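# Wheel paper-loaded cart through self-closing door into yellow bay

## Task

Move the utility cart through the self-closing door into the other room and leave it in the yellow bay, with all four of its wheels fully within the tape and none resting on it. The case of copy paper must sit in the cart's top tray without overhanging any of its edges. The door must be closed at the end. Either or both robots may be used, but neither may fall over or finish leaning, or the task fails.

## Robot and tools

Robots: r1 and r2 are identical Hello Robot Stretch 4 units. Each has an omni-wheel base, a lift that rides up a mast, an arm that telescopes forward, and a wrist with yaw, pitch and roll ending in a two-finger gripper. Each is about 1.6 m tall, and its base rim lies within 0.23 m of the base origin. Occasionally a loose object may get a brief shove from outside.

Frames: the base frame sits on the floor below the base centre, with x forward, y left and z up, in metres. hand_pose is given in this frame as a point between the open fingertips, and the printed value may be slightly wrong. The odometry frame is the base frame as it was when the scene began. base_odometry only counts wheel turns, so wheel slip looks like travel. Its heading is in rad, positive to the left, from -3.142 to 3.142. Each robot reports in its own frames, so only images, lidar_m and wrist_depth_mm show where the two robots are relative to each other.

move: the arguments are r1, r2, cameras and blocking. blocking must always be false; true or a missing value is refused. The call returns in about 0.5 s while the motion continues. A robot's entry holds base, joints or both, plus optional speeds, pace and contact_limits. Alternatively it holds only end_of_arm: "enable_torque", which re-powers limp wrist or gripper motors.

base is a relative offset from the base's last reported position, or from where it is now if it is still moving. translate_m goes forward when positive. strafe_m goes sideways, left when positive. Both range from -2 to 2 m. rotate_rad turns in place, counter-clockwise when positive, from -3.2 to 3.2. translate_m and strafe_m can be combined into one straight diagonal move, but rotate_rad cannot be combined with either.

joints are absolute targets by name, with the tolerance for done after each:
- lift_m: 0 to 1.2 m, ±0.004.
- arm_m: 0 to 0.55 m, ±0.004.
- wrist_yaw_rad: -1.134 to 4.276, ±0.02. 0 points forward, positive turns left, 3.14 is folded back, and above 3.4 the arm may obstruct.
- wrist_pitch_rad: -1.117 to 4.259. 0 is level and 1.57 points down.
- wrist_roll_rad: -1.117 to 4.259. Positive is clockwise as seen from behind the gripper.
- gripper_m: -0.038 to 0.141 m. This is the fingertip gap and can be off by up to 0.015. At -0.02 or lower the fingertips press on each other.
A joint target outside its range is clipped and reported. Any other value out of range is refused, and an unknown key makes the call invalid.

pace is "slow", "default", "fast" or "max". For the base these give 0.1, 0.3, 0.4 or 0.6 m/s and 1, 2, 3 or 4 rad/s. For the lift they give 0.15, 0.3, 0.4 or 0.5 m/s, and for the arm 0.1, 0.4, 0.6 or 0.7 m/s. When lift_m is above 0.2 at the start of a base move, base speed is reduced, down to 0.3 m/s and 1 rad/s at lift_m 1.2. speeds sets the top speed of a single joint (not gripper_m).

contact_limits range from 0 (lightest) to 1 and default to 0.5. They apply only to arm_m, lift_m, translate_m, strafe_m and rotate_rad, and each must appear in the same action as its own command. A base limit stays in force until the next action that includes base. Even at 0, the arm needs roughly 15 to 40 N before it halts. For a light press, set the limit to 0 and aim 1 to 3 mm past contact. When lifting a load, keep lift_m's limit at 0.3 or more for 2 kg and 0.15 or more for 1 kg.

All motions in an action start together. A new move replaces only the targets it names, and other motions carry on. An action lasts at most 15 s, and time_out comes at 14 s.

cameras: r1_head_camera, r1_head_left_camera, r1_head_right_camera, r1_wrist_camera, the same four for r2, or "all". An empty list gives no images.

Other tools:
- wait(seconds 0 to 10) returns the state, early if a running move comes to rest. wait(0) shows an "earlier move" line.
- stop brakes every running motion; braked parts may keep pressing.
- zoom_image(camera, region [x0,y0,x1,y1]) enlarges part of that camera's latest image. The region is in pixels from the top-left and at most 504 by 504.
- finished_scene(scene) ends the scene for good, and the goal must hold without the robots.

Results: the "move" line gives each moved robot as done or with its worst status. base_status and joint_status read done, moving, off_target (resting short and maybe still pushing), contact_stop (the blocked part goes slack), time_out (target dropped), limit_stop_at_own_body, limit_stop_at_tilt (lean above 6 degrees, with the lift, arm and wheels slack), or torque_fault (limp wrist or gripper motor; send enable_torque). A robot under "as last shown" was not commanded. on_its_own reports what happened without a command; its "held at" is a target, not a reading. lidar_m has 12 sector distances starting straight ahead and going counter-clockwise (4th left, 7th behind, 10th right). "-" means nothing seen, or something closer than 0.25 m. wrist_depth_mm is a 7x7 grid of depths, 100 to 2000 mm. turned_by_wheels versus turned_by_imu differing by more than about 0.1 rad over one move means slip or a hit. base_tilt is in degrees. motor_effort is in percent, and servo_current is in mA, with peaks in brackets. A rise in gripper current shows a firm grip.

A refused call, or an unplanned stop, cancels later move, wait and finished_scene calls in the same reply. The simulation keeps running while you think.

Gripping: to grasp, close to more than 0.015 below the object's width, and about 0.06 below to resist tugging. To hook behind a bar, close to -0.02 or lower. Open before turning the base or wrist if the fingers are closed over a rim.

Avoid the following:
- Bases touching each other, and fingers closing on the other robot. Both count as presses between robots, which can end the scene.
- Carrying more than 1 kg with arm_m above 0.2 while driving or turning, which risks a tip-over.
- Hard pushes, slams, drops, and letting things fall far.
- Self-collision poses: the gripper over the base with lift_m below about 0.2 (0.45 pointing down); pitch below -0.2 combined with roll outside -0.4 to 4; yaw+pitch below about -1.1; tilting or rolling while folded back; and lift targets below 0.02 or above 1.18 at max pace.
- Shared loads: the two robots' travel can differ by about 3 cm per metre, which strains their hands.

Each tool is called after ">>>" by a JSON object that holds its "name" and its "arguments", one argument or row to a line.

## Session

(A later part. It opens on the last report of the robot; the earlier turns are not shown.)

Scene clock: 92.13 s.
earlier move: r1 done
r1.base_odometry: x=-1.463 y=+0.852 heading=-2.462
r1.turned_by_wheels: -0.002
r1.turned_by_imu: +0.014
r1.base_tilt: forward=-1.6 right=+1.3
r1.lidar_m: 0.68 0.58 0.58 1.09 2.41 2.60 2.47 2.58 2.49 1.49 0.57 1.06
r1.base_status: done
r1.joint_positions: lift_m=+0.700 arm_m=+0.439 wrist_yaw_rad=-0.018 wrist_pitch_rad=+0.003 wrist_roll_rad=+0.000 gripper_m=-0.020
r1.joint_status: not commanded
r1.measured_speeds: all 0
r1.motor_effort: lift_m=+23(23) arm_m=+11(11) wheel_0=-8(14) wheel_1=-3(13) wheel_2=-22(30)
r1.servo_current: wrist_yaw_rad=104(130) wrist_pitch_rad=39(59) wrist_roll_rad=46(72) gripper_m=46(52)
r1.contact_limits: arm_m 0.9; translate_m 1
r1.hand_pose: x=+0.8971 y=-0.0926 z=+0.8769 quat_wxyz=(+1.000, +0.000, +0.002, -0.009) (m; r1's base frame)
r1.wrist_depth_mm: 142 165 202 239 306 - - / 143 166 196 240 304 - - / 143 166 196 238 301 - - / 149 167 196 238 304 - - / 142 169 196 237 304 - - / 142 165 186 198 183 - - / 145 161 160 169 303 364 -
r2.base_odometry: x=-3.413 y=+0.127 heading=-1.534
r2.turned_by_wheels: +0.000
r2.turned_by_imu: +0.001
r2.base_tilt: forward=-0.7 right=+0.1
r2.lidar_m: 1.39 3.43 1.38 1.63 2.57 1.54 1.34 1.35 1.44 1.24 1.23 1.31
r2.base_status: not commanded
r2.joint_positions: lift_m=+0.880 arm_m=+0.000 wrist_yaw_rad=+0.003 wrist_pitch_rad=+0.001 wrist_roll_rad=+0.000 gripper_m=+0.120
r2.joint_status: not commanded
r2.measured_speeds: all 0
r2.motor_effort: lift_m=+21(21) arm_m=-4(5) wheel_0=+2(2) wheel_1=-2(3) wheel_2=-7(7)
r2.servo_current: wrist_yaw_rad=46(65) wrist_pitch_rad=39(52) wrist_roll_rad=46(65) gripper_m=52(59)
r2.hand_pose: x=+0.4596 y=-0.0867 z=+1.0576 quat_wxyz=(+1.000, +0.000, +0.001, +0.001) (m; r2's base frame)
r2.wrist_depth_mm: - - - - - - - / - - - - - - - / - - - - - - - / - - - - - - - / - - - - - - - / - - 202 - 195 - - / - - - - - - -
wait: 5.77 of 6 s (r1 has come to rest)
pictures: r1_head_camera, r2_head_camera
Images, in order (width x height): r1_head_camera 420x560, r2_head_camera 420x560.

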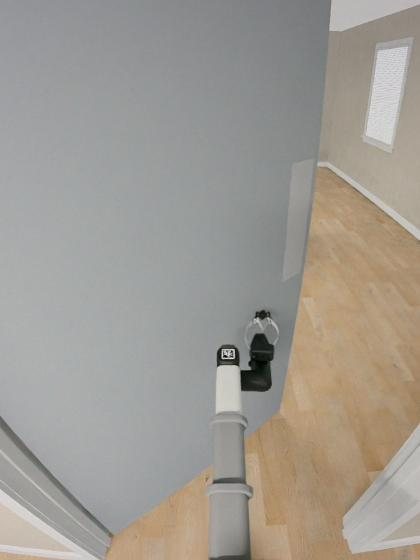

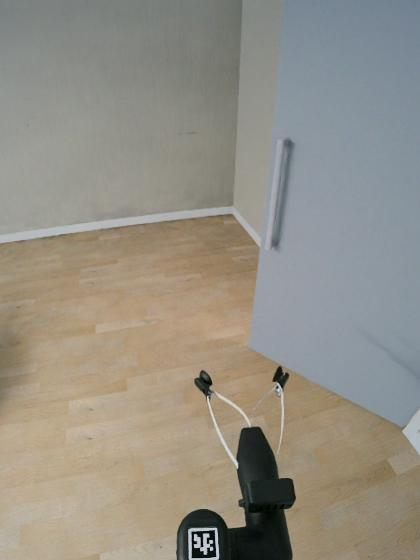

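>>> {"name": "move", "arguments": {
  "r1": {"base":{"translate_m":0.42},"contact_limits":{"translate_m":1.0},"pace":"slow"},
  "blocking": false
}}

>>> {"name": "wait", "arguments": {
  "seconds": 6
}}

>>> {"name": "move", "arguments": {
  "r1": {"base":{"rotate_rad":0.33},"contact_limits":{"rotate_rad":0.9},"pace":"slow"},
  "blocking": false
}}

>>> {"name": "wait", "arguments": {
  "seconds": 2.5,
  "cameras": ["r1_head_camera","r2_head_camera","r2_wrist_camera","r1_head_left_camera"]
}}

Scene clock: 98.60 s.
move: r1 moving
r1.base_odometry: x=-1.473 y=+0.845 heading=-2.464
r1.turned_by_wheels: -0.003
r1.turned_by_imu: -0.003
r1.base_tilt: forward=-1.6 right=+1.4
r1.lidar_m: 0.66 0.58 0.58 1.05 2.42 2.62 2.49 2.58 2.49 1.47 0.57 1.06
r1.base_status: translate_m moving
r1.joint_positions: lift_m=+0.700 arm_m=+0.439 wrist_yaw_rad=-0.018 wrist_pitch_rad=+0.003 wrist_roll_rad=+0.000 gripper_m=-0.020
r1.joint_status: not commanded
r1.measured_speeds: translate_m=+0.048 strafe_m=+0.000 rotate_rad=-0.001 lift_m=+0.000 arm_m=+0.000 wrist_yaw_rad=+0.000 wrist_pitch_rad=+0.000 wrist_roll_rad=+0.000
r1.motor_effort: lift_m=+23(23) arm_m=+10(11) wheel_0=-7(8) wheel_1=+0(5) wheel_2=-27(27)
r1.servo_current: wrist_yaw_rad=91(104) wrist_pitch_rad=39(46) wrist_roll_rad=33(59) gripper_m=46(46)
r1.contact_limits: arm_m 0.9; translate_m 1
r1.hand_pose: x=+0.8971 y=-0.0926 z=+0.8769 quat_wxyz=(+1.000, +0.000, +0.002, -0.009) (m; r1's base frame)
r1.wrist_depth_mm: 140 162 193 237 304 - - / 140 167 193 236 301 - - / 140 163 198 236 300 - - / 146 163 193 236 303 - - / 140 163 192 235 303 - - / 140 162 183 194 184 - - / 142 155 164 178 314 143 -
r2: as last shown
r2.turned_by_imu: +0.000
r2.lidar_m: 1.34 3.42 1.43 1.64 2.57 1.57 1.33 1.33 1.45 1.25 1.24 1.30
r2.motor_effort: lift_m=+21(21) arm_m=-4(4) wheel_0=+2(2) wheel_1=-2(2) wheel_2=-7(7)
r2.servo_current: wrist_yaw_rad=39(52) wrist_pitch_rad=39(46) wrist_roll_rad=52(52) gripper_m=52(52)
r2.wrist_depth_mm: - - - - - - - / - - - - - - - / - - - - - - - / - - - - - - - / - - - - - - - / - - 201 - 195 - - / - - - - - - -
pictures: none

Scene clock: 103.57 s.
earlier move: r1 done
r1.base_odometry: x=-1.791 y=+0.589 heading=-2.464
r1.turned_by_wheels: +0.000
r1.turned_by_imu: -0.014
r1.base_tilt: forward=-1.6 right=+1.3
r1.lidar_m: 0.52 0.39 0.35 0.37 2.50 3.04 2.90 3.00 2.50 0.46 2.42 3.16
r1.base_status: done
r1.joint_positions: lift_m=+0.700 arm_m=+0.440 wrist_yaw_rad=-0.018 wrist_pitch_rad=+0.003 wrist_roll_rad=+0.000 gripper_m=-0.020
r1.joint_status: not commanded
r1.measured_speeds: all 0
r1.motor_effort: lift_m=+23(23) arm_m=+6(11) wheel_0=-11(15) wheel_1=-5(6) wheel_2=-18(28)
r1.servo_current: wrist_yaw_rad=98(130) wrist_pitch_rad=52(59) wrist_roll_rad=59(72) gripper_m=39(52)
r1.contact_limits: arm_m 0.9; translate_m 1
r1.hand_pose: x=+0.8975 y=-0.0926 z=+0.8769 quat_wxyz=(+1.000, +0.000, +0.002, -0.009) (m; r1's base frame)
r1.wrist_depth_mm: 104 126 147 - - - - / - 126 147 - - - - / 101 126 147 - - - - / - 127 146 - - - - / - 122 146 - - - - / 105 122 151 198 182 - - / - 121 147 185 1756 1756 -
r2.base_odometry: x=-3.413 y=+0.127 heading=-1.534
r2.turned_by_wheels: +0.000
r2.turned_by_imu: +0.001
r2.base_tilt: forward=-0.7 right=+0.1
r2.lidar_m: 1.13 3.39 1.41 1.66 2.55 1.57 1.31 1.34 1.40 1.23 1.25 1.17
r2.base_status: not commanded
r2.joint_positions: lift_m=+0.880 arm_m=+0.000 wrist_yaw_rad=+0.003 wrist_pitch_rad=+0.001 wrist_roll_rad=+0.000 gripper_m=+0.120
r2.joint_status: not commanded
r2.measured_speeds: all 0
r2.motor_effort: lift_m=+21(21) arm_m=-4(5) wheel_0=+2(2) wheel_1=-2(3) wheel_2=-7(7)
r2.servo_current: wrist_yaw_rad=46(65) wrist_pitch_rad=46(46) wrist_roll_rad=39(65) gripper_m=52(59)
r2.hand_pose: x=+0.4596 y=-0.0867 z=+1.0576 quat_wxyz=(+1.000, +0.000, +0.001, +0.001) (m; r2's base frame)
r2.wrist_depth_mm: - - - - - - - / - - - - 946 - - / - - - - 960 - - / - - - - 960 - - / - - - - 878 - - / - - 200 - 195 - - / - - - - - - -
wait: 4.97 of 6 s (r1 has come to rest)
pictures: none

Scene clock: 104.07 s.
move: r1 moving
r1.base_odometry: x=-1.791 y=+0.590 heading=-2.339
r1.turned_by_wheels: +0.125
r1.turned_by_imu: +0.077
r1.base_tilt: forward=-1.6 right=+1.3
r1.lidar_m: 0.54 0.40 0.38 0.44 2.51 2.99 2.91 3.02 2.51 0.44 2.46 3.43
r1.base_status: rotate_rad moving
r1.joint_positions: lift_m=+0.700 arm_m=+0.440 wrist_yaw_rad=-0.018 wrist_pitch_rad=+0.003 wrist_roll_rad=+0.000 gripper_m=-0.020
r1.joint_status: not commanded
r1.measured_speeds: translate_m=+0.002 strafe_m=-0.001 rotate_rad=+0.491 lift_m=+0.000 arm_m=+0.000 wrist_yaw_rad=+0.000 wrist_pitch_rad=+0.000 wrist_roll_rad=+0.000
r1.motor_effort: lift_m=+23(23) arm_m=+6(7) wheel_0=-28(28) wheel_1=-14(19) wheel_2=-22(31)
r1.servo_current: wrist_yaw_rad=98(117) wrist_pitch_rad=39(52) wrist_roll_rad=46(65) gripper_m=46(46)
r1.contact_limits: arm_m 0.9; rotate_rad 0.9
r1.hand_pose: x=+0.8974 y=-0.0927 z=+0.8769 quat_wxyz=(+1.000, +0.000, +0.002, -0.009) (m; r1's base frame)
r1.wrist_depth_mm: 105 126 152 - - - - / - 126 152 - - - - / 102 126 152 - - - - / 103 127 151 - - - - / 106 122 151 - - - - / 105 122 152 197 182 - - / - 121 152 178 1921 135 -
r2: as last shown
r2.turned_by_imu: +0.000
r2.lidar_m: 1.07 3.42 1.43 1.65 2.55 1.55 1.33 1.34 1.43 1.25 1.24 1.11
r2.motor_effort: lift_m=+21(21) arm_m=-4(4) wheel_0=+2(2) wheel_1=-2(3) wheel_2=-7(7)
r2.servo_current: wrist_yaw_rad=39(59) wrist_pitch_rad=39(46) wrist_roll_rad=46(59) gripper_m=59(59)
r2.wrist_depth_mm: - - - - - - - / - - - - - - - / - - - - 904 - - / - - - - 917 - - / - - - - 842 - - / - - 200 - 193 - - / - - - - - - -
pictures: none

Scene clock: 105.27 s.
earlier move: r1 done
r1.base_odometry: x=-1.791 y=+0.590 heading=-2.139
r1.turned_by_wheels: +0.201
r1.turned_by_imu: +0.055
r1.base_tilt: forward=-1.5 right=+1.3
r1.lidar_m: 0.52 0.39 0.39 0.43 2.55 2.98 2.94 3.13 0.49 0.44 2.51 3.61
r1.base_status: done
r1.joint_positions: lift_m=+0.700 arm_m=+0.440 wrist_yaw_rad=-0.018 wrist_pitch_rad=+0.002 wrist_roll_rad=+0.000 gripper_m=-0.020
r1.joint_status: not commanded
r1.measured_speeds: all 0
r1.motor_effort: lift_m=+23(23) arm_m=+0(7) wheel_0=-26(36) wheel_1=-13(22) wheel_2=-15(31)
r1.servo_current: wrist_yaw_rad=91(130) wrist_pitch_rad=46(52) wrist_roll_rad=59(65) gripper_m=39(52)
r1.contact_limits: arm_m 0.9; rotate_rad 0.9
r1.hand_pose: x=+0.8976 y=-0.0927 z=+0.8773 quat_wxyz=(+1.000, +0.000, +0.001, -0.009) (m; r1's base frame)
r1.wrist_depth_mm: - 116 153 - - - - / - 124 153 - - - - / - 120 154 - - - - / 104 128 155 1863 - - - / 107 121 156 - - - - / 104 121 154 199 180 - - / - 121 143 152 1756 137 -
r2.base_odometry: x=-3.413 y=+0.127 heading=-1.534
r2.turned_by_wheels: +0.000
r2.turned_by_imu: +0.000
r2.base_tilt: forward=-0.7 right=+0.1
r2.lidar_m: 1.01 3.43 1.39 1.64 2.59 1.54 1.34 1.34 1.44 1.25 1.24 1.07
r2.base_status: not commanded
r2.joint_positions: lift_m=+0.880 arm_m=+0.000 wrist_yaw_rad=+0.003 wrist_pitch_rad=+0.001 wrist_roll_rad=+0.000 gripper_m=+0.120
r2.joint_status: not commanded
r2.measured_speeds: all 0
r2.motor_effort: lift_m=+21(21) arm_m=-4(5) wheel_0=+1(2) wheel_1=-2(3) wheel_2=-7(7)
r2.servo_current: wrist_yaw_rad=52(59) wrist_pitch_rad=33(46) wrist_roll_rad=52(59) gripper_m=52(59)
r2.hand_pose: x=+0.4596 y=-0.0867 z=+1.0576 quat_wxyz=(+1.000, +0.000, +0.001, +0.001) (m; r2's base frame)
r2.wrist_depth_mm: - - - - - - - / - - - - - - - / - - - - - - - / - - - - - - - / - - - - 778 - - / - - 200 - 186 - - / - - - - - - -
wait: 1.20 of 2.5 s (r1 has come to rest)
pictures: r1_head_camera, r1_head_left_camera, r2_head_camera, r2_wrist_camera
Images, in order (width x height): r1_head_camera 420x560, r1_head_left_camera 420x672, r2_head_camera 420x560, r2_wrist_camera 616x392.

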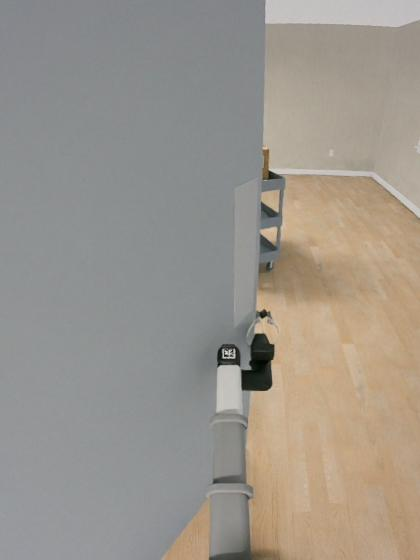

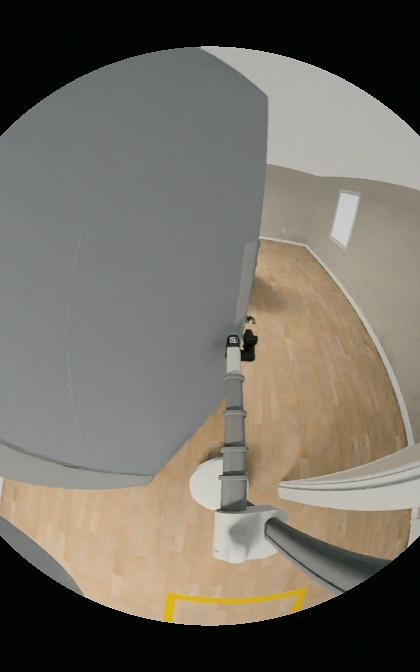

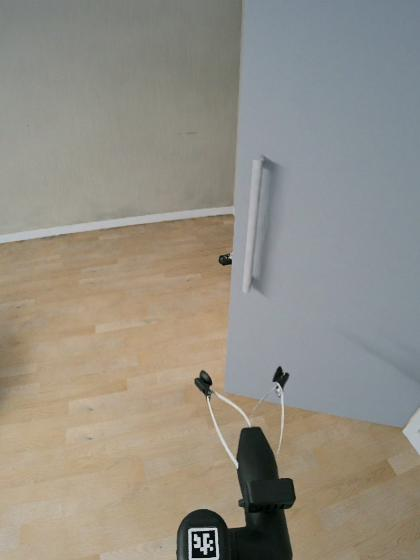

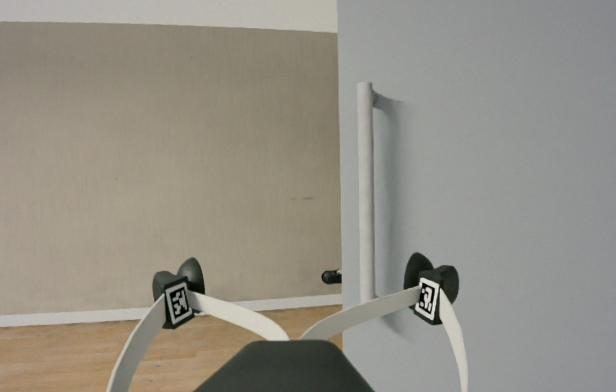

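>>> {"name": "move", "arguments": {
  "r2": {"base":{"translate_m":0.3,"strafe_m":-0.12}},
  "blocking": false
}}

>>> {"name": "wait", "arguments": {
  "seconds": 2.5,
  "cameras": ["r2_wrist_camera"]
}}

>>> {"name": "wait", "arguments": {
  "seconds": 0.7,
  "cameras": ["r2_wrist_camera","r2_head_camera"]
}}

Scene clock: 113.83 s.
move: r2 moving
r1: as last shown
r1.turned_by_wheels: +0.000
r1.turned_by_imu: +0.000
r1.lidar_m: 0.52 0.39 0.39 0.44 2.53 2.97 2.91 3.13 0.49 0.45 2.52 3.64
r1.motor_effort: lift_m=+23(23) arm_m=+4(4) wheel_0=-26(26) wheel_1=-12(13) wheel_2=-15(16)
r1.servo_current: wrist_yaw_rad=98(117) wrist_pitch_rad=39(52) wrist_roll_rad=52(65) gripper_m=39(46)
r1.contact_limits: arm_m 0.9; rotate_rad 0.9
r1.wrist_depth_mm: - 115 153 - - - - / - 123 153 - - - - / - 119 153 - - - - / 104 129 154 1808 - - - / 107 121 154 - - - - / 104 120 154 198 180 - - / - 120 143 154 1708 138 -
r2.base_odometry: x=-3.424 y=+0.096 heading=-1.534
r2.turned_by_wheels: +0.000
r2.turned_by_imu: +0.000
r2.base_tilt: forward=-0.7 right=+0.0
r2.lidar_m: 0.99 3.40 1.43 1.60 2.63 1.57 1.38 1.37 1.37 1.21 1.21 1.05
r2.base_status: translate_m moving; strafe_m moving
r2.joint_positions: lift_m=+0.880 arm_m=+0.000 wrist_yaw_rad=+0.003 wrist_pitch_rad=+0.001 wrist_roll_rad=+0.000 gripper_m=+0.120
r2.joint_status: not commanded
r2.measured_speeds: translate_m=+0.120 strafe_m=-0.049 rotate_rad=-0.003 lift_m=+0.000 arm_m=+0.000 wrist_yaw_rad=+0.000 wrist_pitch_rad=+0.000 wrist_roll_rad=+0.000
r2.motor_effort: lift_m=+21(21) arm_m=-4(4) wheel_0=+7(14) wheel_1=+3(6) wheel_2=-13(13)
r2.servo_current: wrist_yaw_rad=46(52) wrist_pitch_rad=39(52) wrist_roll_rad=39(59) gripper_m=46(59)
r2.hand_pose: x=+0.4596 y=-0.0867 z=+1.0576 quat_wxyz=(+1.000, +0.000, +0.001, +0.001) (m; r2's base frame)
r2.wrist_depth_mm: - - - - - - - / - - - - - - - / - - - - - - - / - - - - - - - / - - - - 750 - - / - - 201 - 187 - - / - - - - - - -
pictures: none

Scene clock: 115.83 s.
earlier move: r2 done
r1.base_odometry: x=-1.791 y=+0.590 heading=-2.139
r1.turned_by_wheels: +0.000
r1.turned_by_imu: +0.000
r1.base_tilt: forward=-1.6 right=+1.3
r1.lidar_m: 0.50 0.40 0.38 0.41 2.54 2.99 2.92 3.14 0.48 0.45 2.52 3.60
r1.base_status: not commanded
r1.joint_positions: lift_m=+0.700 arm_m=+0.440 wrist_yaw_rad=-0.018 wrist_pitch_rad=+0.002 wrist_roll_rad=+0.000 gripper_m=-0.020
r1.joint_status: not commanded
r1.measured_speeds: all 0
r1.on_its_own: wrist_yaw_rad is at rest, and its servo_current (117 mA) is outside its rest range (0 to 104 mA)
r1.motor_effort: lift_m=+23(23) arm_m=+4(4) wheel_0=-26(26) wheel_1=-12(13) wheel_2=-16(16)
r1.servo_current: wrist_yaw_rad=117(130) wrist_pitch_rad=39(52) wrist_roll_rad=52(72) gripper_m=33(52)
r1.contact_limits: arm_m 0.9; rotate_rad 0.9
r1.hand_pose: x=+0.8976 y=-0.0927 z=+0.8773 quat_wxyz=(+1.000, +0.000, +0.001, -0.009) (m; r1's base frame)
r1.wrist_depth_mm: - 115 152 - - - - / - 123 153 - - - - / - 119 153 - - - - / 104 129 155 1863 - - - / 107 121 154 - - - - / 104 121 154 198 181 - - / - 120 142 155 1756 137 -
r2.base_odometry: x=-3.521 y=-0.177 heading=-1.533
r2.turned_by_wheels: +0.000
r2.turned_by_imu: +0.001
r2.base_tilt: forward=-0.7 right=+0.1
r2.lidar_m: 0.72 3.13 1.41 1.42 3.06 1.84 1.60 1.61 1.22 1.05 0.88 0.75
r2.base_status: done
r2.joint_positions: lift_m=+0.880 arm_m=+0.000 wrist_yaw_rad=+0.003 wrist_pitch_rad=+0.001 wrist_roll_rad=+0.000 gripper_m=+0.120
r2.joint_status: not commanded
r2.measured_speeds: all 0
r2.motor_effort: lift_m=+21(21) arm_m=-4(5) wheel_0=+3(14) wheel_1=+3(7) wheel_2=-4(14)
r2.servo_current: wrist_yaw_rad=33(59) wrist_pitch_rad=46(52) wrist_roll_rad=52(59) gripper_m=52(65)
r2.hand_pose: x=+0.4596 y=-0.0867 z=+1.0576 quat_wxyz=(+1.000, +0.000, +0.001, +0.001) (m; r2's base frame)
r2.wrist_depth_mm: - - - 564 - - - / - - - 539 - - - / - - - 574 - - - / - - - 580 - - - / - - - 580 - - - / - - 200 480 185 - - / - - - - - - -
wait: 2.00 of 2.5 s (r2 has come to rest)
pictures: r2_wrist_camera
Images, in order (width x height): r2_wrist_camera 616x392.

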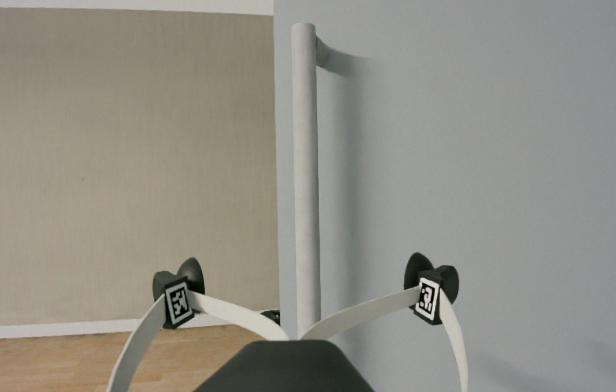

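Scene clock: 116.53 s.
r1.base_odometry: x=-1.791 y=+0.590 heading=-2.139
r1.turned_by_wheels: +0.000
r1.turned_by_imu: +0.000
r1.base_tilt: forward=-1.6 right=+1.3
r1.lidar_m: 0.53 0.38 0.38 0.41 2.55 2.99 2.91 3.13 0.47 0.46 2.52 3.64
r1.base_status: not commanded
r1.joint_positions: lift_m=+0.700 arm_m=+0.440 wrist_yaw_rad=-0.018 wrist_pitch_rad=+0.002 wrist_roll_rad=+0.000 gripper_m=-0.020
r1.joint_status: not commanded
r1.measured_speeds: all 0
r1.on_its_own: wrist_yaw_rad is at rest, and its servo_current (117 mA) is outside its rest range (0 to 104 mA)
r1.motor_effort: lift_m=+23(23) arm_m=+4(4) wheel_0=-26(26) wheel_1=-12(13) wheel_2=-16(16)
r1.servo_current: wrist_yaw_rad=117(130) wrist_pitch_rad=39(52) wrist_roll_rad=46(72) gripper_m=46(52)
r1.contact_limits: arm_m 0.9; rotate_rad 0.9
r1.hand_pose: x=+0.8976 y=-0.0927 z=+0.8773 quat_wxyz=(+1.000, +0.000, +0.001, -0.009) (m; r1's base frame)
r1.wrist_depth_mm: - 116 153 - - - - / - 123 152 - - - - / - 119 153 - - - - / 104 129 155 1863 - - - / 107 121 154 - - - - / 104 121 154 198 181 - - / - 120 143 155 1808 137 -
r2.base_odometry: x=-3.521 y=-0.177 heading=-1.533
r2.turned_by_wheels: +0.000
r2.turned_by_imu: +0.000
r2.base_tilt: forward=-0.7 right=+0.1
r2.lidar_m: 0.71 3.12 1.40 1.44 3.06 1.84 1.61 1.62 1.21 1.05 0.88 0.77
r2.base_status: done
r2.joint_positions: lift_m=+0.880 arm_m=+0.000 wrist_yaw_rad=+0.003 wrist_pitch_rad=+0.001 wrist_roll_rad=+0.000 gripper_m=+0.120
r2.joint_status: not commanded
r2.measured_speeds: all 0
r2.motor_effort: lift_m=+21(21) arm_m=-4(5) wheel_0=+3(14) wheel_1=+4(7) wheel_2=-4(14)
r2.servo_current: wrist_yaw_rad=59(59) wrist_pitch_rad=46(52) wrist_roll_rad=59(59) gripper_m=46(65)
r2.hand_pose: x=+0.4596 y=-0.0867 z=+1.0576 quat_wxyz=(+1.000, +0.000, +0.001, +0.001) (m; r2's base frame)
r2.wrist_depth_mm: - - - 569 - - - / - - - 539 - - - / - - - 569 - - - / - - - 574 - - - / - - - 580 - - - / - - 201 484 185 - - / - - - - - - -
wait: 0.70 s; at rest by 0.27 s
pictures: r2_head_camera, r2_wrist_camera
Images, in order (width x height): r2_head_camera 420x560, r2_wrist_camera 616x392.

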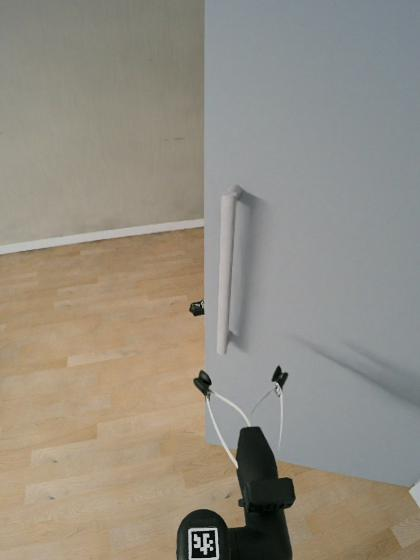

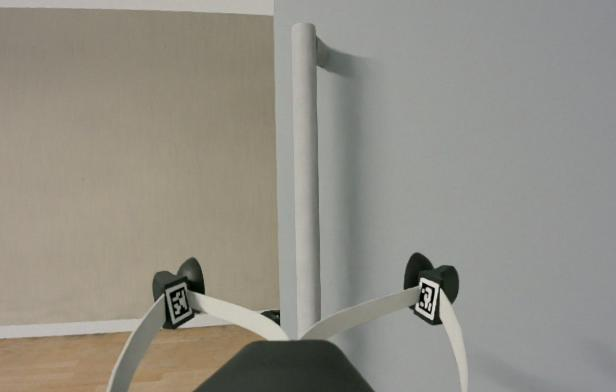

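>>> {"name": "move", "arguments": {
  "r2": {"joints":{"arm_m":0.305},"speeds":{"arm_m":0.2},"contact_limits":{"arm_m":0.1}},
  "blocking": false
}}

>>> {"name": "wait", "arguments": {
  "seconds": 2.5,
  "cameras": ["r2_wrist_camera"]
}}

Scene clock: 121.10 s.
move: r2 moving
r1.base_odometry: x=-1.791 y=+0.590 heading=-2.139
r1.turned_by_wheels: +0.000
r1.turned_by_imu: +0.000
r1.base_tilt: forward=-1.6 right=+1.3
r1.lidar_m: 0.51 0.40 0.38 0.42 2.55 2.98 2.93 3.12 0.48 0.44 2.49 3.64
r1.base_status: not commanded
r1.joint_positions: lift_m=+0.700 arm_m=+0.440 wrist_yaw_rad=-0.018 wrist_pitch_rad=+0.002 wrist_roll_rad=+0.000 gripper_m=-0.020
r1.joint_status: not commanded
r1.measured_speeds: all 0
r1.motor_effort: lift_m=+23(23) arm_m=+4(4) wheel_0=-25(26) wheel_1=-12(13) wheel_2=-15(16)
r1.servo_current: wrist_yaw_rad=98(117) wrist_pitch_rad=52(52) wrist_roll_rad=52(72) gripper_m=39(46)
r1.contact_limits: arm_m 0.9; rotate_rad 0.9
r1.hand_pose: x=+0.8976 y=-0.0927 z=+0.8773 quat_wxyz=(+1.000, +0.000, +0.001, -0.009) (m; r1's base frame)
r1.wrist_depth_mm: - 116 153 - - - - / - 123 153 - - - - / - 119 153 - - - - / 104 129 154 1863 - - - / 107 121 154 - - - - / 104 120 154 198 181 - - / - 120 142 155 1756 137 -
r2.base_odometry: x=-3.521 y=-0.177 heading=-1.533
r2.turned_by_wheels: +0.000
r2.turned_by_imu: +0.000
r2.base_tilt: forward=-0.7 right=+0.1
r2.lidar_m: 0.71 3.15 1.40 1.43 3.04 1.81 1.59 1.61 1.22 1.05 0.86 0.77
r2.base_status: not commanded
r2.joint_positions: lift_m=+0.880 arm_m=+0.051 wrist_yaw_rad=+0.003 wrist_pitch_rad=+0.001 wrist_roll_rad=+0.000 gripper_m=+0.120
r2.joint_status: arm_m moving
r2.measured_speeds: translate_m=+0.000 strafe_m=+0.000 rotate_rad=+0.000 lift_m=+0.000 arm_m=+0.195 wrist_yaw_rad=+0.000 wrist_pitch_rad=+0.000 wrist_roll_rad=+0.000
r2.motor_effort: lift_m=+21(21) arm_m=+9(11) wheel_0=+3(4) wheel_1=+4(4) wheel_2=-4(4)
r2.servo_current: wrist_yaw_rad=46(65) wrist_pitch_rad=46(46) wrist_roll_rad=39(59) gripper_m=52(59)
r2.contact_limits: arm_m 0.1
r2.hand_pose: x=+0.5101 y=-0.0867 z=+1.0576 quat_wxyz=(+1.000, +0.000, +0.001, +0.001) (m; r2's base frame)
r2.wrist_depth_mm: - - - 469 - - 399 / - - - 427 - - 402 / - - - 430 - - 402 / - - - 525 - - 402 / - - - 439 - - 407 / - - 202 436 185 - - / - - - - - - -
pictures: none

Scene clock: 122.90 s.
earlier move: r2 done
r1.base_odometry: x=-1.791 y=+0.590 heading=-2.138
r1.turned_by_wheels: +0.001
r1.turned_by_imu: -0.020
r1.base_tilt: forward=-1.5 right=+1.3
r1.lidar_m: 0.53 0.39 0.37 0.42 2.59 2.98 2.92 3.12 0.47 0.45 2.50 3.53
r1.base_status: not commanded
r1.joint_positions: lift_m=+0.700 arm_m=+0.440 wrist_yaw_rad=-0.018 wrist_pitch_rad=+0.002 wrist_roll_rad=+0.000 gripper_m=-0.020
r1.joint_status: not commanded
r1.measured_speeds: all 0
r1.on_its_own: wrist_yaw_rad is at rest, and its servo_current (111 mA) is outside its rest range (0 to 104 mA)
r1.motor_effort: lift_m=+23(23) arm_m=-1(4) wheel_0=-19(26) wheel_1=-8(13) wheel_2=-17(23)
r1.servo_current: wrist_yaw_rad=111(124) wrist_pitch_rad=39(52) wrist_roll_rad=52(72) gripper_m=46(46)
r1.contact_limits: arm_m 0.9; rotate_rad 0.9
r1.hand_pose: x=+0.8976 y=-0.0927 z=+0.8773 quat_wxyz=(+1.000, +0.000, +0.001, -0.009) (m; r1's base frame)
r1.wrist_depth_mm: 105 125 152 - - - - / - 125 152 - - - - / 102 125 151 - - - - / - 126 151 1863 - - - / 108 122 150 - - - - / 105 122 150 197 181 - - / - 121 145 139 1708 134 -
r2.base_odometry: x=-3.521 y=-0.177 heading=-1.533
r2.turned_by_wheels: +0.000
r2.turned_by_imu: +0.000
r2.base_tilt: forward=-0.7 right=+0.1
r2.lidar_m: 0.72 3.15 1.43 1.44 3.05 1.81 1.60 1.62 1.22 1.05 0.89 0.76
r2.base_status: not commanded
r2.joint_positions: lift_m=+0.880 arm_m=+0.305 wrist_yaw_rad=-0.003 wrist_pitch_rad=+0.001 wrist_roll_rad=+0.000 gripper_m=+0.120
r2.joint_status: all done
r2.measured_speeds: all 0
r2.motor_effort: lift_m=+21(21) arm_m=+8(15) wheel_0=+3(4) wheel_1=+3(4) wheel_2=-4(4)
r2.servo_current: wrist_yaw_rad=46(65) wrist_pitch_rad=39(46) wrist_roll_rad=46(59) gripper_m=46(59)
r2.contact_limits: arm_m 0.1
r2.hand_pose: x=+0.7637 y=-0.0883 z=+1.0576 quat_wxyz=(+1.000, +0.000, +0.001, -0.002) (m; r2's base frame)
r2.wrist_depth_mm: - - - 253 242 224 211 / - - - 195 245 225 212 / - - - 195 245 229 213 / - - - 195 247 229 215 / - - - 196 249 228 216 / - - 200 191 242 226 217 / - - - - 248 228 218
wait: 1.80 of 2.5 s (r2 has come to rest)
pictures: r2_wrist_camera
Images, in order (width x height): r2_wrist_camera 616x392.

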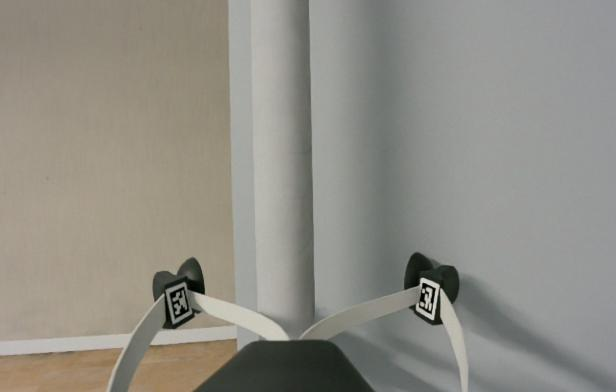

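>>> {"name": "move", "arguments": {
  "r2": {"joints":{"gripper_m":0.06}},
  "blocking": false
}}

>>> {"name": "wait", "arguments": {
  "seconds": 1
}}

>>> {"name": "move", "arguments": {
  "r2": {"joints":{"arm_m":0.333},"pace":"slow","contact_limits":{"arm_m":0.1}},
  "blocking": false
}}

>>> {"name": "wait", "arguments": {
  "seconds": 1.2
}}

>>> {"name": "move", "arguments": {
  "r2": {"joints":{"gripper_m":-0.02}},
  "blocking": false
}}

>>> {"name": "wait", "arguments": {
  "seconds": 1.5,
  "cameras": ["r2_wrist_camera"]
}}

Scene clock: 130.73 s.
move: r2 moving
r1.base_odometry: x=-1.791 y=+0.590 heading=-2.138
r1.turned_by_wheels: +0.000
r1.turned_by_imu: +0.000
r1.base_tilt: forward=-1.6 right=+1.3
r1.lidar_m: 0.51 0.38 0.37 0.42 2.57 2.98 2.94 3.10 0.49 0.46 2.47 3.51
r1.base_status: not commanded
r1.joint_positions: lift_m=+0.700 arm_m=+0.440 wrist_yaw_rad=-0.018 wrist_pitch_rad=+0.002 wrist_roll_rad=+0.000 gripper_m=-0.020
r1.joint_status: not commanded
r1.measured_speeds: all 0
r1.motor_effort: lift_m=+23(23) arm_m=+4(4) wheel_0=-19(20) wheel_1=-8(8) wheel_2=-17(17)
r1.servo_current: wrist_yaw_rad=104(124) wrist_pitch_rad=46(46) wrist_roll_rad=59(65) gripper_m=39(46)
r1.contact_limits: arm_m 0.9; rotate_rad 0.9
r1.hand_pose: x=+0.8976 y=-0.0927 z=+0.8773 quat_wxyz=(+1.000, +0.000, +0.001, -0.009) (m; r1's base frame)
r1.wrist_depth_mm: 105 126 147 - - - - / - 126 152 - - - - / 102 126 152 - - - - / 103 127 151 1983 - - - / 106 122 151 - - - - / 105 122 151 194 181 - - / - 121 145 135 1808 134 -
r2.base_odometry: x=-3.521 y=-0.177 heading=-1.533
r2.turned_by_wheels: +0.000
r2.turned_by_imu: +0.000
r2.base_tilt: forward=-0.6 right=+0.0
r2.lidar_m: 0.72 3.15 1.40 1.43 3.06 1.86 1.59 1.62 1.24 1.06 0.87 0.77
r2.base_status: not commanded
r2.joint_positions: lift_m=+0.880 arm_m=+0.305 wrist_yaw_rad=-0.003 wrist_pitch_rad=+0.001 wrist_roll_rad=+0.000 gripper_m=+0.106
r2.joint_status: gripper_m moving
r2.measured_speeds: translate_m=+0.000 strafe_m=+0.000 rotate_rad=+0.000 lift_m=+0.000 arm_m=+0.001 wrist_yaw_rad=+0.002 wrist_pitch_rad=+0.000 wrist_roll_rad=+0.000
r2.motor_effort: lift_m=+21(21) arm_m=+8(9) wheel_0=+3(4) wheel_1=+3(3) wheel_2=-4(4)
r2.servo_current: wrist_yaw_rad=52(59) wrist_pitch_rad=39(46) wrist_roll_rad=59(59) gripper_m=124(124)
r2.contact_limits: arm_m 0.1
r2.hand_pose: x=+0.7638 y=-0.0883 z=+1.0576 quat_wxyz=(+1.000, +0.000, +0.001, -0.002) (m; r2's base frame)
r2.wrist_depth_mm: - - - 254 243 224 211 / - - - 190 244 225 213 / - - - 255 247 229 214 / - - - 198 247 229 216 / - - 293 260 248 229 217 / - - 197 198 242 228 217 / - - - - 247 229 219
pictures: none

Scene clock: 131.73 s.
earlier move: r2 moving
r1.base_odometry: x=-1.791 y=+0.590 heading=-2.138
r1.turned_by_wheels: +0.000
r1.turned_by_imu: +0.000
r1.base_tilt: forward=-1.6 right=+1.3
r1.lidar_m: 0.53 0.40 0.36 0.43 2.54 3.00 2.93 3.11 0.49 0.46 2.48 3.50
r1.base_status: not commanded
r1.joint_positions: lift_m=+0.700 arm_m=+0.440 wrist_yaw_rad=-0.018 wrist_pitch_rad=+0.002 wrist_roll_rad=+0.000 gripper_m=-0.020
r1.joint_status: not commanded
r1.measured_speeds: all 0
r1.on_its_own: wrist_yaw_rad is at rest, and its servo_current (111 mA) is outside its rest range (0 to 104 mA)
r1.motor_effort: lift_m=+23(23) arm_m=+4(4) wheel_0=-19(20) wheel_1=-8(8) wheel_2=-16(17)
r1.servo_current: wrist_yaw_rad=111(124) wrist_pitch_rad=46(52) wrist_roll_rad=52(65) gripper_m=39(52)
r1.contact_limits: arm_m 0.9; rotate_rad 0.9
r1.hand_pose: x=+0.8976 y=-0.0927 z=+0.8773 quat_wxyz=(+1.000, +0.000, +0.001, -0.009) (m; r1's base frame)
r1.wrist_depth_mm: 106 123 148 - - - - / 103 128 148 - - - - / 103 123 154 - - - - / 104 129 153 1863 - - - / 106 124 152 - - - - / 106 127 151 196 182 - - / 105 122 146 156 180 133 -
r2.base_odometry: x=-3.521 y=-0.177 heading=-1.534
r2.turned_by_wheels: +0.000
r2.turned_by_imu: +0.000
r2.base_tilt: forward=-0.7 right=+0.0
r2.lidar_m: 0.71 3.15 1.43 1.45 3.09 1.85 1.61 1.61 1.22 1.03 0.86 0.78
r2.base_status: not commanded
r2.joint_positions: lift_m=+0.880 arm_m=+0.305 wrist_yaw_rad=-0.003 wrist_pitch_rad=+0.001 wrist_roll_rad=+0.000 gripper_m=+0.060
r2.joint_status: gripper_m moving
r2.measured_speeds: all 0
r2.motor_effort: lift_m=+21(21) arm_m=+7(9) wheel_0=+4(4) wheel_1=+2(3) wheel_2=-3(4)
r2.servo_current: wrist_yaw_rad=52(59) wrist_pitch_rad=33(46) wrist_roll_rad=65(65) gripper_m=78(137)
r2.contact_limits: arm_m 0.1
r2.hand_pose: x=+0.7638 y=-0.0881 z=+1.0576 quat_wxyz=(+1.000, +0.000, +0.001, -0.001) (m; r2's base frame)
r2.wrist_depth_mm: - - - 189 240 221 208 / - - - 189 242 222 210 / - - - 186 243 226 211 / - - - 190 245 227 213 / - - - 190 241 226 213 / - - 197 187 192 225 214 / - - - - 250 224 216
wait: 1.00 s; no rest
pictures: none

Scene clock: 132.23 s.
earlier move: r2 done
move: r2 moving
r1.base_odometry: x=-1.791 y=+0.590 heading=-2.138
r1.turned_by_wheels: +0.000
r1.turned_by_imu: +0.000
r1.base_tilt: forward=-1.6 right=+1.3
r1.lidar_m: 0.53 0.39 0.37 0.43 2.57 2.99 2.94 3.13 0.48 0.45 2.48 3.52
r1.base_status: not commanded
r1.joint_positions: lift_m=+0.700 arm_m=+0.440 wrist_yaw_rad=-0.018 wrist_pitch_rad=+0.002 wrist_roll_rad=+0.000 gripper_m=-0.020
r1.joint_status: not commanded
r1.measured_speeds: all 0
r1.motor_effort: lift_m=+23(23) arm_m=+4(4) wheel_0=-19(20) wheel_1=-7(8) wheel_2=-16(16)
r1.servo_current: wrist_yaw_rad=111(117) wrist_pitch_rad=39(52) wrist_roll_rad=46(59) gripper_m=39(46)
r1.contact_limits: arm_m 0.9; rotate_rad 0.9
r1.hand_pose: x=+0.8976 y=-0.0927 z=+0.8773 quat_wxyz=(+1.000, +0.000, +0.001, -0.009) (m; r1's base frame)
r1.wrist_depth_mm: 105 123 148 - - - - / 103 127 148 - - - - / 103 122 159 - - - - / 104 128 153 1863 - - - / 106 124 151 - - - - / 106 127 151 196 181 - - / 105 122 147 156 180 133 -
r2.base_odometry: x=-3.521 y=-0.177 heading=-1.534
r2.turned_by_wheels: +0.000
r2.turned_by_imu: +0.000
r2.base_tilt: forward=-0.7 right=+0.1
r2.lidar_m: 0.73 3.13 1.41 1.42 3.06 1.86 1.59 1.60 1.20 1.06 0.87 0.78
r2.base_status: not commanded
r2.joint_positions: lift_m=+0.880 arm_m=+0.317 wrist_yaw_rad=-0.003 wrist_pitch_rad=+0.001 wrist_roll_rad=+0.000 gripper_m=+0.060
r2.joint_status: arm_m moving; the others done
r2.measured_speeds: translate_m=+0.000 strafe_m=+0.000 rotate_rad=+0.000 lift_m=+0.000 arm_m=+0.047 wrist_yaw_rad=+0.000 wrist_pitch_rad=+0.000 wrist_roll_rad=+0.000
r2.motor_effort: lift_m=+21(21) arm_m=+7(12) wheel_0=+3(4) wheel_1=+2(2) wheel_2=-4(4)
r2.servo_current: wrist_yaw_rad=52(52) wrist_pitch_rad=39(46) wrist_roll_rad=39(65) gripper_m=59(59)
r2.contact_limits: arm_m 0.1
r2.hand_pose: x=+0.7764 y=-0.0881 z=+1.0576 quat_wxyz=(+1.000, +0.000, +0.001, -0.001) (m; r2's base frame)
r2.wrist_depth_mm: - - - 241 230 213 201 / - - - 243 232 214 204 / - - - 183 235 216 204 / - - - 183 235 216 205 / - - - 185 234 217 206 / - - 195 179 193 219 207 / - - - - 236 215 208
pictures: none

Scene clock: 133.07 s.
earlier move: r2 done
r1.base_odometry: x=-1.791 y=+0.590 heading=-2.138
r1.turned_by_wheels: +0.000
r1.turned_by_imu: -0.013
r1.base_tilt: forward=-1.6 right=+1.3
r1.lidar_m: 0.53 0.39 0.38 0.42 2.56 2.99 2.93 3.13 0.47 0.44 2.44 3.47
r1.base_status: not commanded
r1.joint_positions: lift_m=+0.700 arm_m=+0.440 wrist_yaw_rad=-0.018 wrist_pitch_rad=+0.002 wrist_roll_rad=+0.000 gripper_m=-0.020
r1.joint_status: not commanded
r1.measured_speeds: all 0
r1.motor_effort: lift_m=+23(23) arm_m=-1(4) wheel_0=-19(20) wheel_1=-8(8) wheel_2=-21(21)
r1.servo_current: wrist_yaw_rad=104(124) wrist_pitch_rad=39(52) wrist_roll_rad=39(65) gripper_m=46(52)
r1.contact_limits: arm_m 0.9; rotate_rad 0.9
r1.hand_pose: x=+0.8976 y=-0.0927 z=+0.8773 quat_wxyz=(+1.000, +0.000, +0.001, -0.009) (m; r1's base frame)
r1.wrist_depth_mm: - 126 141 - - - - / - 121 141 - - - - / - 117 141 - - - - / - 126 140 - - - - / - 118 145 - - - - / 104 117 150 191 180 - - / - 116 140 149 1708 137 -
r2.base_odometry: x=-3.521 y=-0.177 heading=-1.534
r2.turned_by_wheels: +0.000
r2.turned_by_imu: +0.000
r2.base_tilt: forward=-0.7 right=+0.1
r2.lidar_m: 0.74 3.14 1.43 1.44 3.05 1.86 1.57 1.59 1.21 1.05 0.89 0.79
r2.base_status: not commanded
r2.joint_positions: lift_m=+0.880 arm_m=+0.333 wrist_yaw_rad=-0.004 wrist_pitch_rad=+0.001 wrist_roll_rad=+0.000 gripper_m=+0.060
r2.joint_status: all done
r2.measured_speeds: all 0
r2.motor_effort: lift_m=+21(21) arm_m=+10(14) wheel_0=+3(4) wheel_1=+2(2) wheel_2=-4(4)
r2.servo_current: wrist_yaw_rad=65(65) wrist_pitch_rad=39(52) wrist_roll_rad=39(65) gripper_m=59(59)
r2.contact_limits: arm_m 0.1
r2.hand_pose: x=+0.7916 y=-0.0885 z=+1.0576 quat_wxyz=(+1.000, +0.000, +0.001, -0.002) (m; r2's base frame)
r2.wrist_depth_mm: - - - 179 231 211 200 / - - - 180 231 213 204 / - - - 179 234 215 203 / - - - 180 236 216 204 / - - - 181 234 217 206 / - - 193 179 194 219 206 / - - - - 236 214 207
wait: 0.83 of 1.2 s (r2 has come to rest)
pictures: none

Scene clock: 133.57 s.
move: r2 moving
r1: as last shown
r1.turned_by_imu: +0.000
r1.lidar_m: 0.53 0.39 0.38 0.42 2.54 3.02 2.94 3.11 0.48 0.45 2.48 3.48
r1.motor_effort: lift_m=+23(23) arm_m=+2(2) wheel_0=-19(20) wheel_1=-8(8) wheel_2=-18(21)
r1.servo_current: wrist_yaw_rad=98(117) wrist_pitch_rad=39(46) wrist_roll_rad=39(52) gripper_m=46(46)
r1.contact_limits: arm_m 0.9; rotate_rad 0.9
r1.wrist_depth_mm: 103 117 145 - - - - / - 124 145 - - - - / 101 121 145 - - - - / 105 129 144 1921 - - - / 107 121 149 - - - - / 104 121 148 198 182 - - / - 120 144 178 1708 134 -
r2.base_odometry: x=-3.521 y=-0.177 heading=-1.534
r2.turned_by_wheels: +0.000
r2.turned_by_imu: +0.000
r2.base_tilt: forward=-0.6 right=+0.1
r2.lidar_m: 0.74 3.15 1.43 1.45 3.03 1.86 1.60 1.62 1.22 1.04 0.89 0.78
r2.base_status: not commanded
r2.joint_positions: lift_m=+0.880 arm_m=+0.333 wrist_yaw_rad=-0.002 wrist_pitch_rad=+0.001 wrist_roll_rad=+0.000 gripper_m=+0.041
r2.joint_status: gripper_m moving
r2.measured_speeds: all 0
r2.motor_effort: lift_m=+21(21) arm_m=+7(10) wheel_0=+3(4) wheel_1=+0(2) wheel_2=-3(4)
r2.servo_current: wrist_yaw_rad=39(65) wrist_pitch_rad=39(46) wrist_roll_rad=46(59) gripper_m=124(137)
r2.contact_limits: arm_m 0.1
r2.hand_pose: x=+0.7919 y=-0.0881 z=+1.0576 quat_wxyz=(+1.000, +0.000, +0.001, -0.001) (m; r2's base frame)
r2.wrist_depth_mm: - - - 172 227 208 196 / - - - 239 228 210 198 / - - - 172 229 211 198 / - - - 174 231 211 200 / - - - 174 232 213 201 / - - 200 175 193 214 202 / - - - - 232 210 202
pictures: none

Scene clock: 134.60 s.
earlier move: r2 done
r1.base_odometry: x=-1.791 y=+0.590 heading=-2.138
r1.turned_by_wheels: +0.000
r1.turned_by_imu: +0.000
r1.base_tilt: forward=-1.6 right=+1.3
r1.lidar_m: 0.52 0.40 0.37 0.41 2.56 3.00 2.92 3.13 0.48 0.45 2.45 3.44
r1.base_status: not commanded
r1.joint_positions: lift_m=+0.700 arm_m=+0.440 wrist_yaw_rad=-0.018 wrist_pitch_rad=+0.002 wrist_roll_rad=+0.000 gripper_m=-0.020
r1.joint_status: not commanded
r1.measured_speeds: all 0
r1.motor_effort: lift_m=+23(23) arm_m=+4(4) wheel_0=-19(20) wheel_1=-8(8) wheel_2=-15(21)
r1.servo_current: wrist_yaw_rad=98(124) wrist_pitch_rad=46(52) wrist_roll_rad=52(65) gripper_m=39(52)
r1.contact_limits: arm_m 0.9; rotate_rad 0.9
r1.hand_pose: x=+0.8976 y=-0.0927 z=+0.8773 quat_wxyz=(+1.000, +0.000, +0.001, -0.009) (m; r1's base frame)
r1.wrist_depth_mm: 103 124 149 - - - - / 103 128 148 - - - - / 103 124 148 - - - - / 105 129 148 1863 - - - / 107 124 148 - - - - / 107 127 152 200 181 - - / 106 123 148 180 1756 1756 -
r2.base_odometry: x=-3.521 y=-0.177 heading=-1.534
r2.turned_by_wheels: +0.000
r2.turned_by_imu: +0.000
r2.base_tilt: forward=-0.7 right=+0.1
r2.lidar_m: 0.72 3.16 1.39 1.44 3.07 1.87 1.60 1.62 1.21 1.06 0.88 0.78
r2.base_status: not commanded
r2.joint_positions: lift_m=+0.880 arm_m=+0.333 wrist_yaw_rad=+0.001 wrist_pitch_rad=+0.001 wrist_roll_rad=+0.000 gripper_m=-0.019
r2.joint_status: all done
r2.measured_speeds: all 0
r2.motor_effort: lift_m=+21(21) arm_m=+7(10) wheel_0=+3(4) wheel_1=-1(2) wheel_2=-3(4)
r2.servo_current: wrist_yaw_rad=46(65) wrist_pitch_rad=39(46) wrist_roll_rad=39(59) gripper_m=98(176)
r2.contact_limits: arm_m 0.1
r2.hand_pose: x=+0.7922 y=-0.0872 z=+1.0576 quat_wxyz=(+1.000, +0.000, +0.001, +0.000) (m; r2's base frame)
r2.wrist_depth_mm: - - - 163 222 204 191 / - - - 164 224 205 193 / - - - 164 225 206 193 / - - - 167 226 208 196 / - - - 167 229 208 197 / - - 187 167 185 209 198 / - - - - 227 203 198
wait: 1.03 of 1.5 s (r2 has come to rest)
pictures: r2_wrist_camera
Images, in order (width x height): r2_wrist_camera 616x392.

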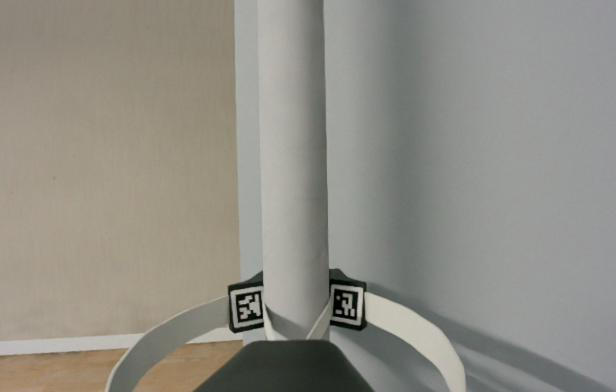

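>>> {"name": "move", "arguments": {
  "r2": {"base":{"translate_m":-0.4,"strafe_m":0.03},"pace":"slow","contact_limits":{"translate_m":0.9}},
  "blocking": false
}}

>>> {"name": "wait", "arguments": {
  "seconds": 5,
  "cameras": ["r2_wrist_camera","r1_head_camera","r2_head_camera"]
}}

Scene clock: 141.00 s.
move: r2 moving
r1: as last shown
r1.base_odometry: x=-1.791 y=+0.590 heading=-2.136
r1.turned_by_wheels: +0.001
r1.turned_by_imu: +0.001
r1.lidar_m: 0.52 0.39 0.39 0.43 2.51 3.01 2.94 3.11 0.49 0.44 2.47 3.47
r1.measured_speeds: translate_m=+0.000 strafe_m=+0.000 rotate_rad=+0.006 lift_m=+0.000 arm_m=+0.000 wrist_yaw_rad=+0.002 wrist_pitch_rad=+0.000 wrist_roll_rad=+0.000
r1.motor_effort: lift_m=+23(23) arm_m=+4(4) wheel_0=-14(20) wheel_1=-6(8) wheel_2=-10(15)
r1.servo_current: wrist_yaw_rad=91(117) wrist_pitch_rad=46(46) wrist_roll_rad=39(65) gripper_m=46(46)
r1.contact_limits: arm_m 0.9; rotate_rad 0.9
r1.hand_pose: x=+0.8976 y=-0.0926 z=+0.8773 quat_wxyz=(+1.000, +0.000, +0.001, -0.009) (m; r1's base frame)
r1.wrist_depth_mm: 109 139 162 - - - - / 106 130 156 - - - - / 106 130 156 - - - - / 109 134 156 1921 - - - / 109 131 154 - - - - / 109 130 159 198 - - - / 105 129 158 182 167 1921 -
r2.base_odometry: x=-3.521 y=-0.165 heading=-1.533
r2.turned_by_wheels: +0.000
r2.turned_by_imu: +0.001
r2.base_tilt: forward=-0.7 right=+0.0
r2.lidar_m: 0.71 3.15 1.40 1.44 3.04 1.87 1.60 1.60 1.24 1.05 0.91 0.77
r2.base_status: translate_m moving; strafe_m moving
r2.joint_positions: lift_m=+0.880 arm_m=+0.333 wrist_yaw_rad=+0.003 wrist_pitch_rad=+0.001 wrist_roll_rad=+0.000 gripper_m=-0.019
r2.joint_status: not commanded
r2.measured_speeds: translate_m=-0.049 strafe_m=+0.004 rotate_rad=-0.001 lift_m=+0.000 arm_m=+0.000 wrist_yaw_rad=+0.013 wrist_pitch_rad=+0.000 wrist_roll_rad=+0.000
r2.motor_effort: lift_m=+21(21) arm_m=+4(6) wheel_0=-5(5) wheel_1=-4(6) wheel_2=+15(15)
r2.servo_current: wrist_yaw_rad=59(59) wrist_pitch_rad=39(39) wrist_roll_rad=52(59) gripper_m=98(104)
r2.contact_limits: arm_m 0.1; translate_m 0.9
r2.hand_pose: x=+0.7926 y=-0.0865 z=+1.0576 quat_wxyz=(+1.000, +0.000, +0.001, +0.002) (m; r2's base frame)
r2.wrist_depth_mm: - - - 163 223 204 191 / - - - 164 226 205 193 / - - - 165 225 207 195 / - - - 168 228 208 196 / - - - 167 229 209 197 / - - 187 167 183 211 198 / - - - - 229 204 199
pictures: none

Scene clock: 145.80 s.
earlier move: r2 done
r1.base_odometry: x=-1.791 y=+0.590 heading=-2.135
r1.turned_by_wheels: +0.002
r1.turned_by_imu: +0.002
r1.base_tilt: forward=-1.6 right=+1.3
r1.lidar_m: 2.30 0.58 0.46 0.46 2.55 3.01 2.94 3.10 0.49 0.44 2.49 3.50
r1.base_status: not commanded
r1.joint_positions: lift_m=+0.700 arm_m=+0.440 wrist_yaw_rad=-0.003 wrist_pitch_rad=+0.002 wrist_roll_rad=+0.000 gripper_m=-0.020
r1.joint_status: not commanded
r1.measured_speeds: all 0
r1.motor_effort: lift_m=+23(23) arm_m=+4(4) wheel_0=-5(20) wheel_1=-2(8) wheel_2=-1(15)
r1.servo_current: wrist_yaw_rad=33(117) wrist_pitch_rad=33(52) wrist_roll_rad=46(78) gripper_m=39(52)
r1.contact_limits: arm_m 0.9; rotate_rad 0.9
r1.hand_pose: x=+0.8990 y=-0.0882 z=+0.8773 quat_wxyz=(+1.000, +0.000, +0.001, -0.001) (m; r1's base frame)
r1.wrist_depth_mm: - - - - - - - / - - - - - - - / - - - - - - - / - - - 1863 - - - / - - - - - - - / - - - 191 - - - / - - 177 148 153 1983 -
r2.base_odometry: x=-3.507 y=+0.224 heading=-1.534
r2.turned_by_wheels: -0.001
r2.turned_by_imu: +0.005
r2.base_tilt: forward=-0.6 right=+0.1
r2.lidar_m: 0.71 3.53 1.52 1.80 2.30 1.41 1.22 1.20 1.32 1.18 1.16 0.82
r2.base_status: done
r2.joint_positions: lift_m=+0.880 arm_m=+0.333 wrist_yaw_rad=+0.007 wrist_pitch_rad=+0.001 wrist_roll_rad=+0.000 gripper_m=-0.019
r2.joint_status: not commanded
r2.measured_speeds: all 0
r2.motor_effort: lift_m=+21(21) arm_m=-4(6) wheel_0=-7(11) wheel_1=-7(9) wheel_2=+9(25)
r2.servo_current: wrist_yaw_rad=46(98) wrist_pitch_rad=39(46) wrist_roll_rad=33(72) gripper_m=98(104)
r2.contact_limits: arm_m 0.1; translate_m 0.9
r2.hand_pose: x=+0.7929 y=-0.0854 z=+1.0576 quat_wxyz=(+1.000, +0.000, +0.001, +0.004) (m; r2's base frame)
r2.wrist_depth_mm: - - 241 163 244 245 246 / - - 243 164 245 246 249 / - - 244 166 246 249 249 / - - 245 167 248 250 250 / - - 247 168 249 251 253 / - - 187 169 181 253 253 / - - 250 - 252 253 255
wait: 4.80 of 5 s (r2 has come to rest)
pictures: r1_head_camera, r2_head_camera, r2_wrist_camera
Images, in order (width x height): r1_head_camera 420x560, r2_head_camera 420x560, r2_wrist_camera 616x392.

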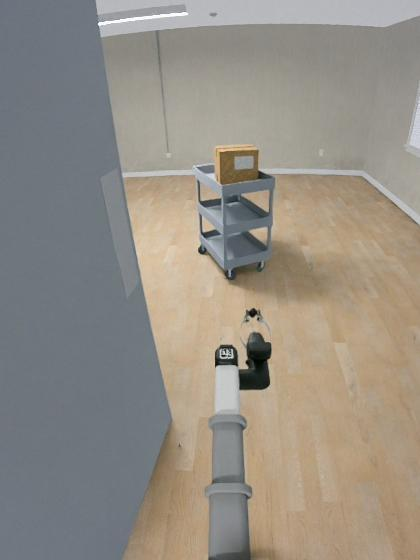

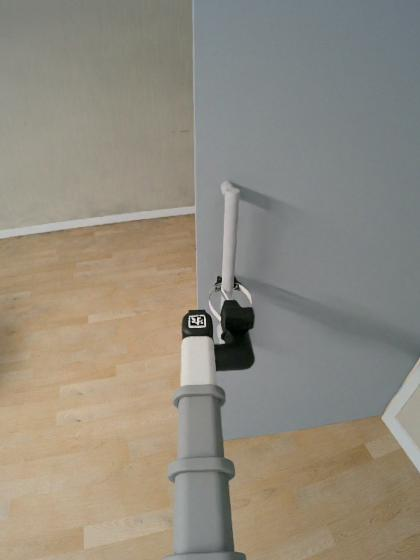

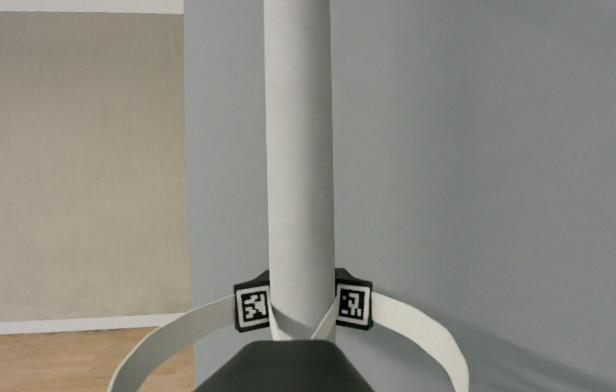

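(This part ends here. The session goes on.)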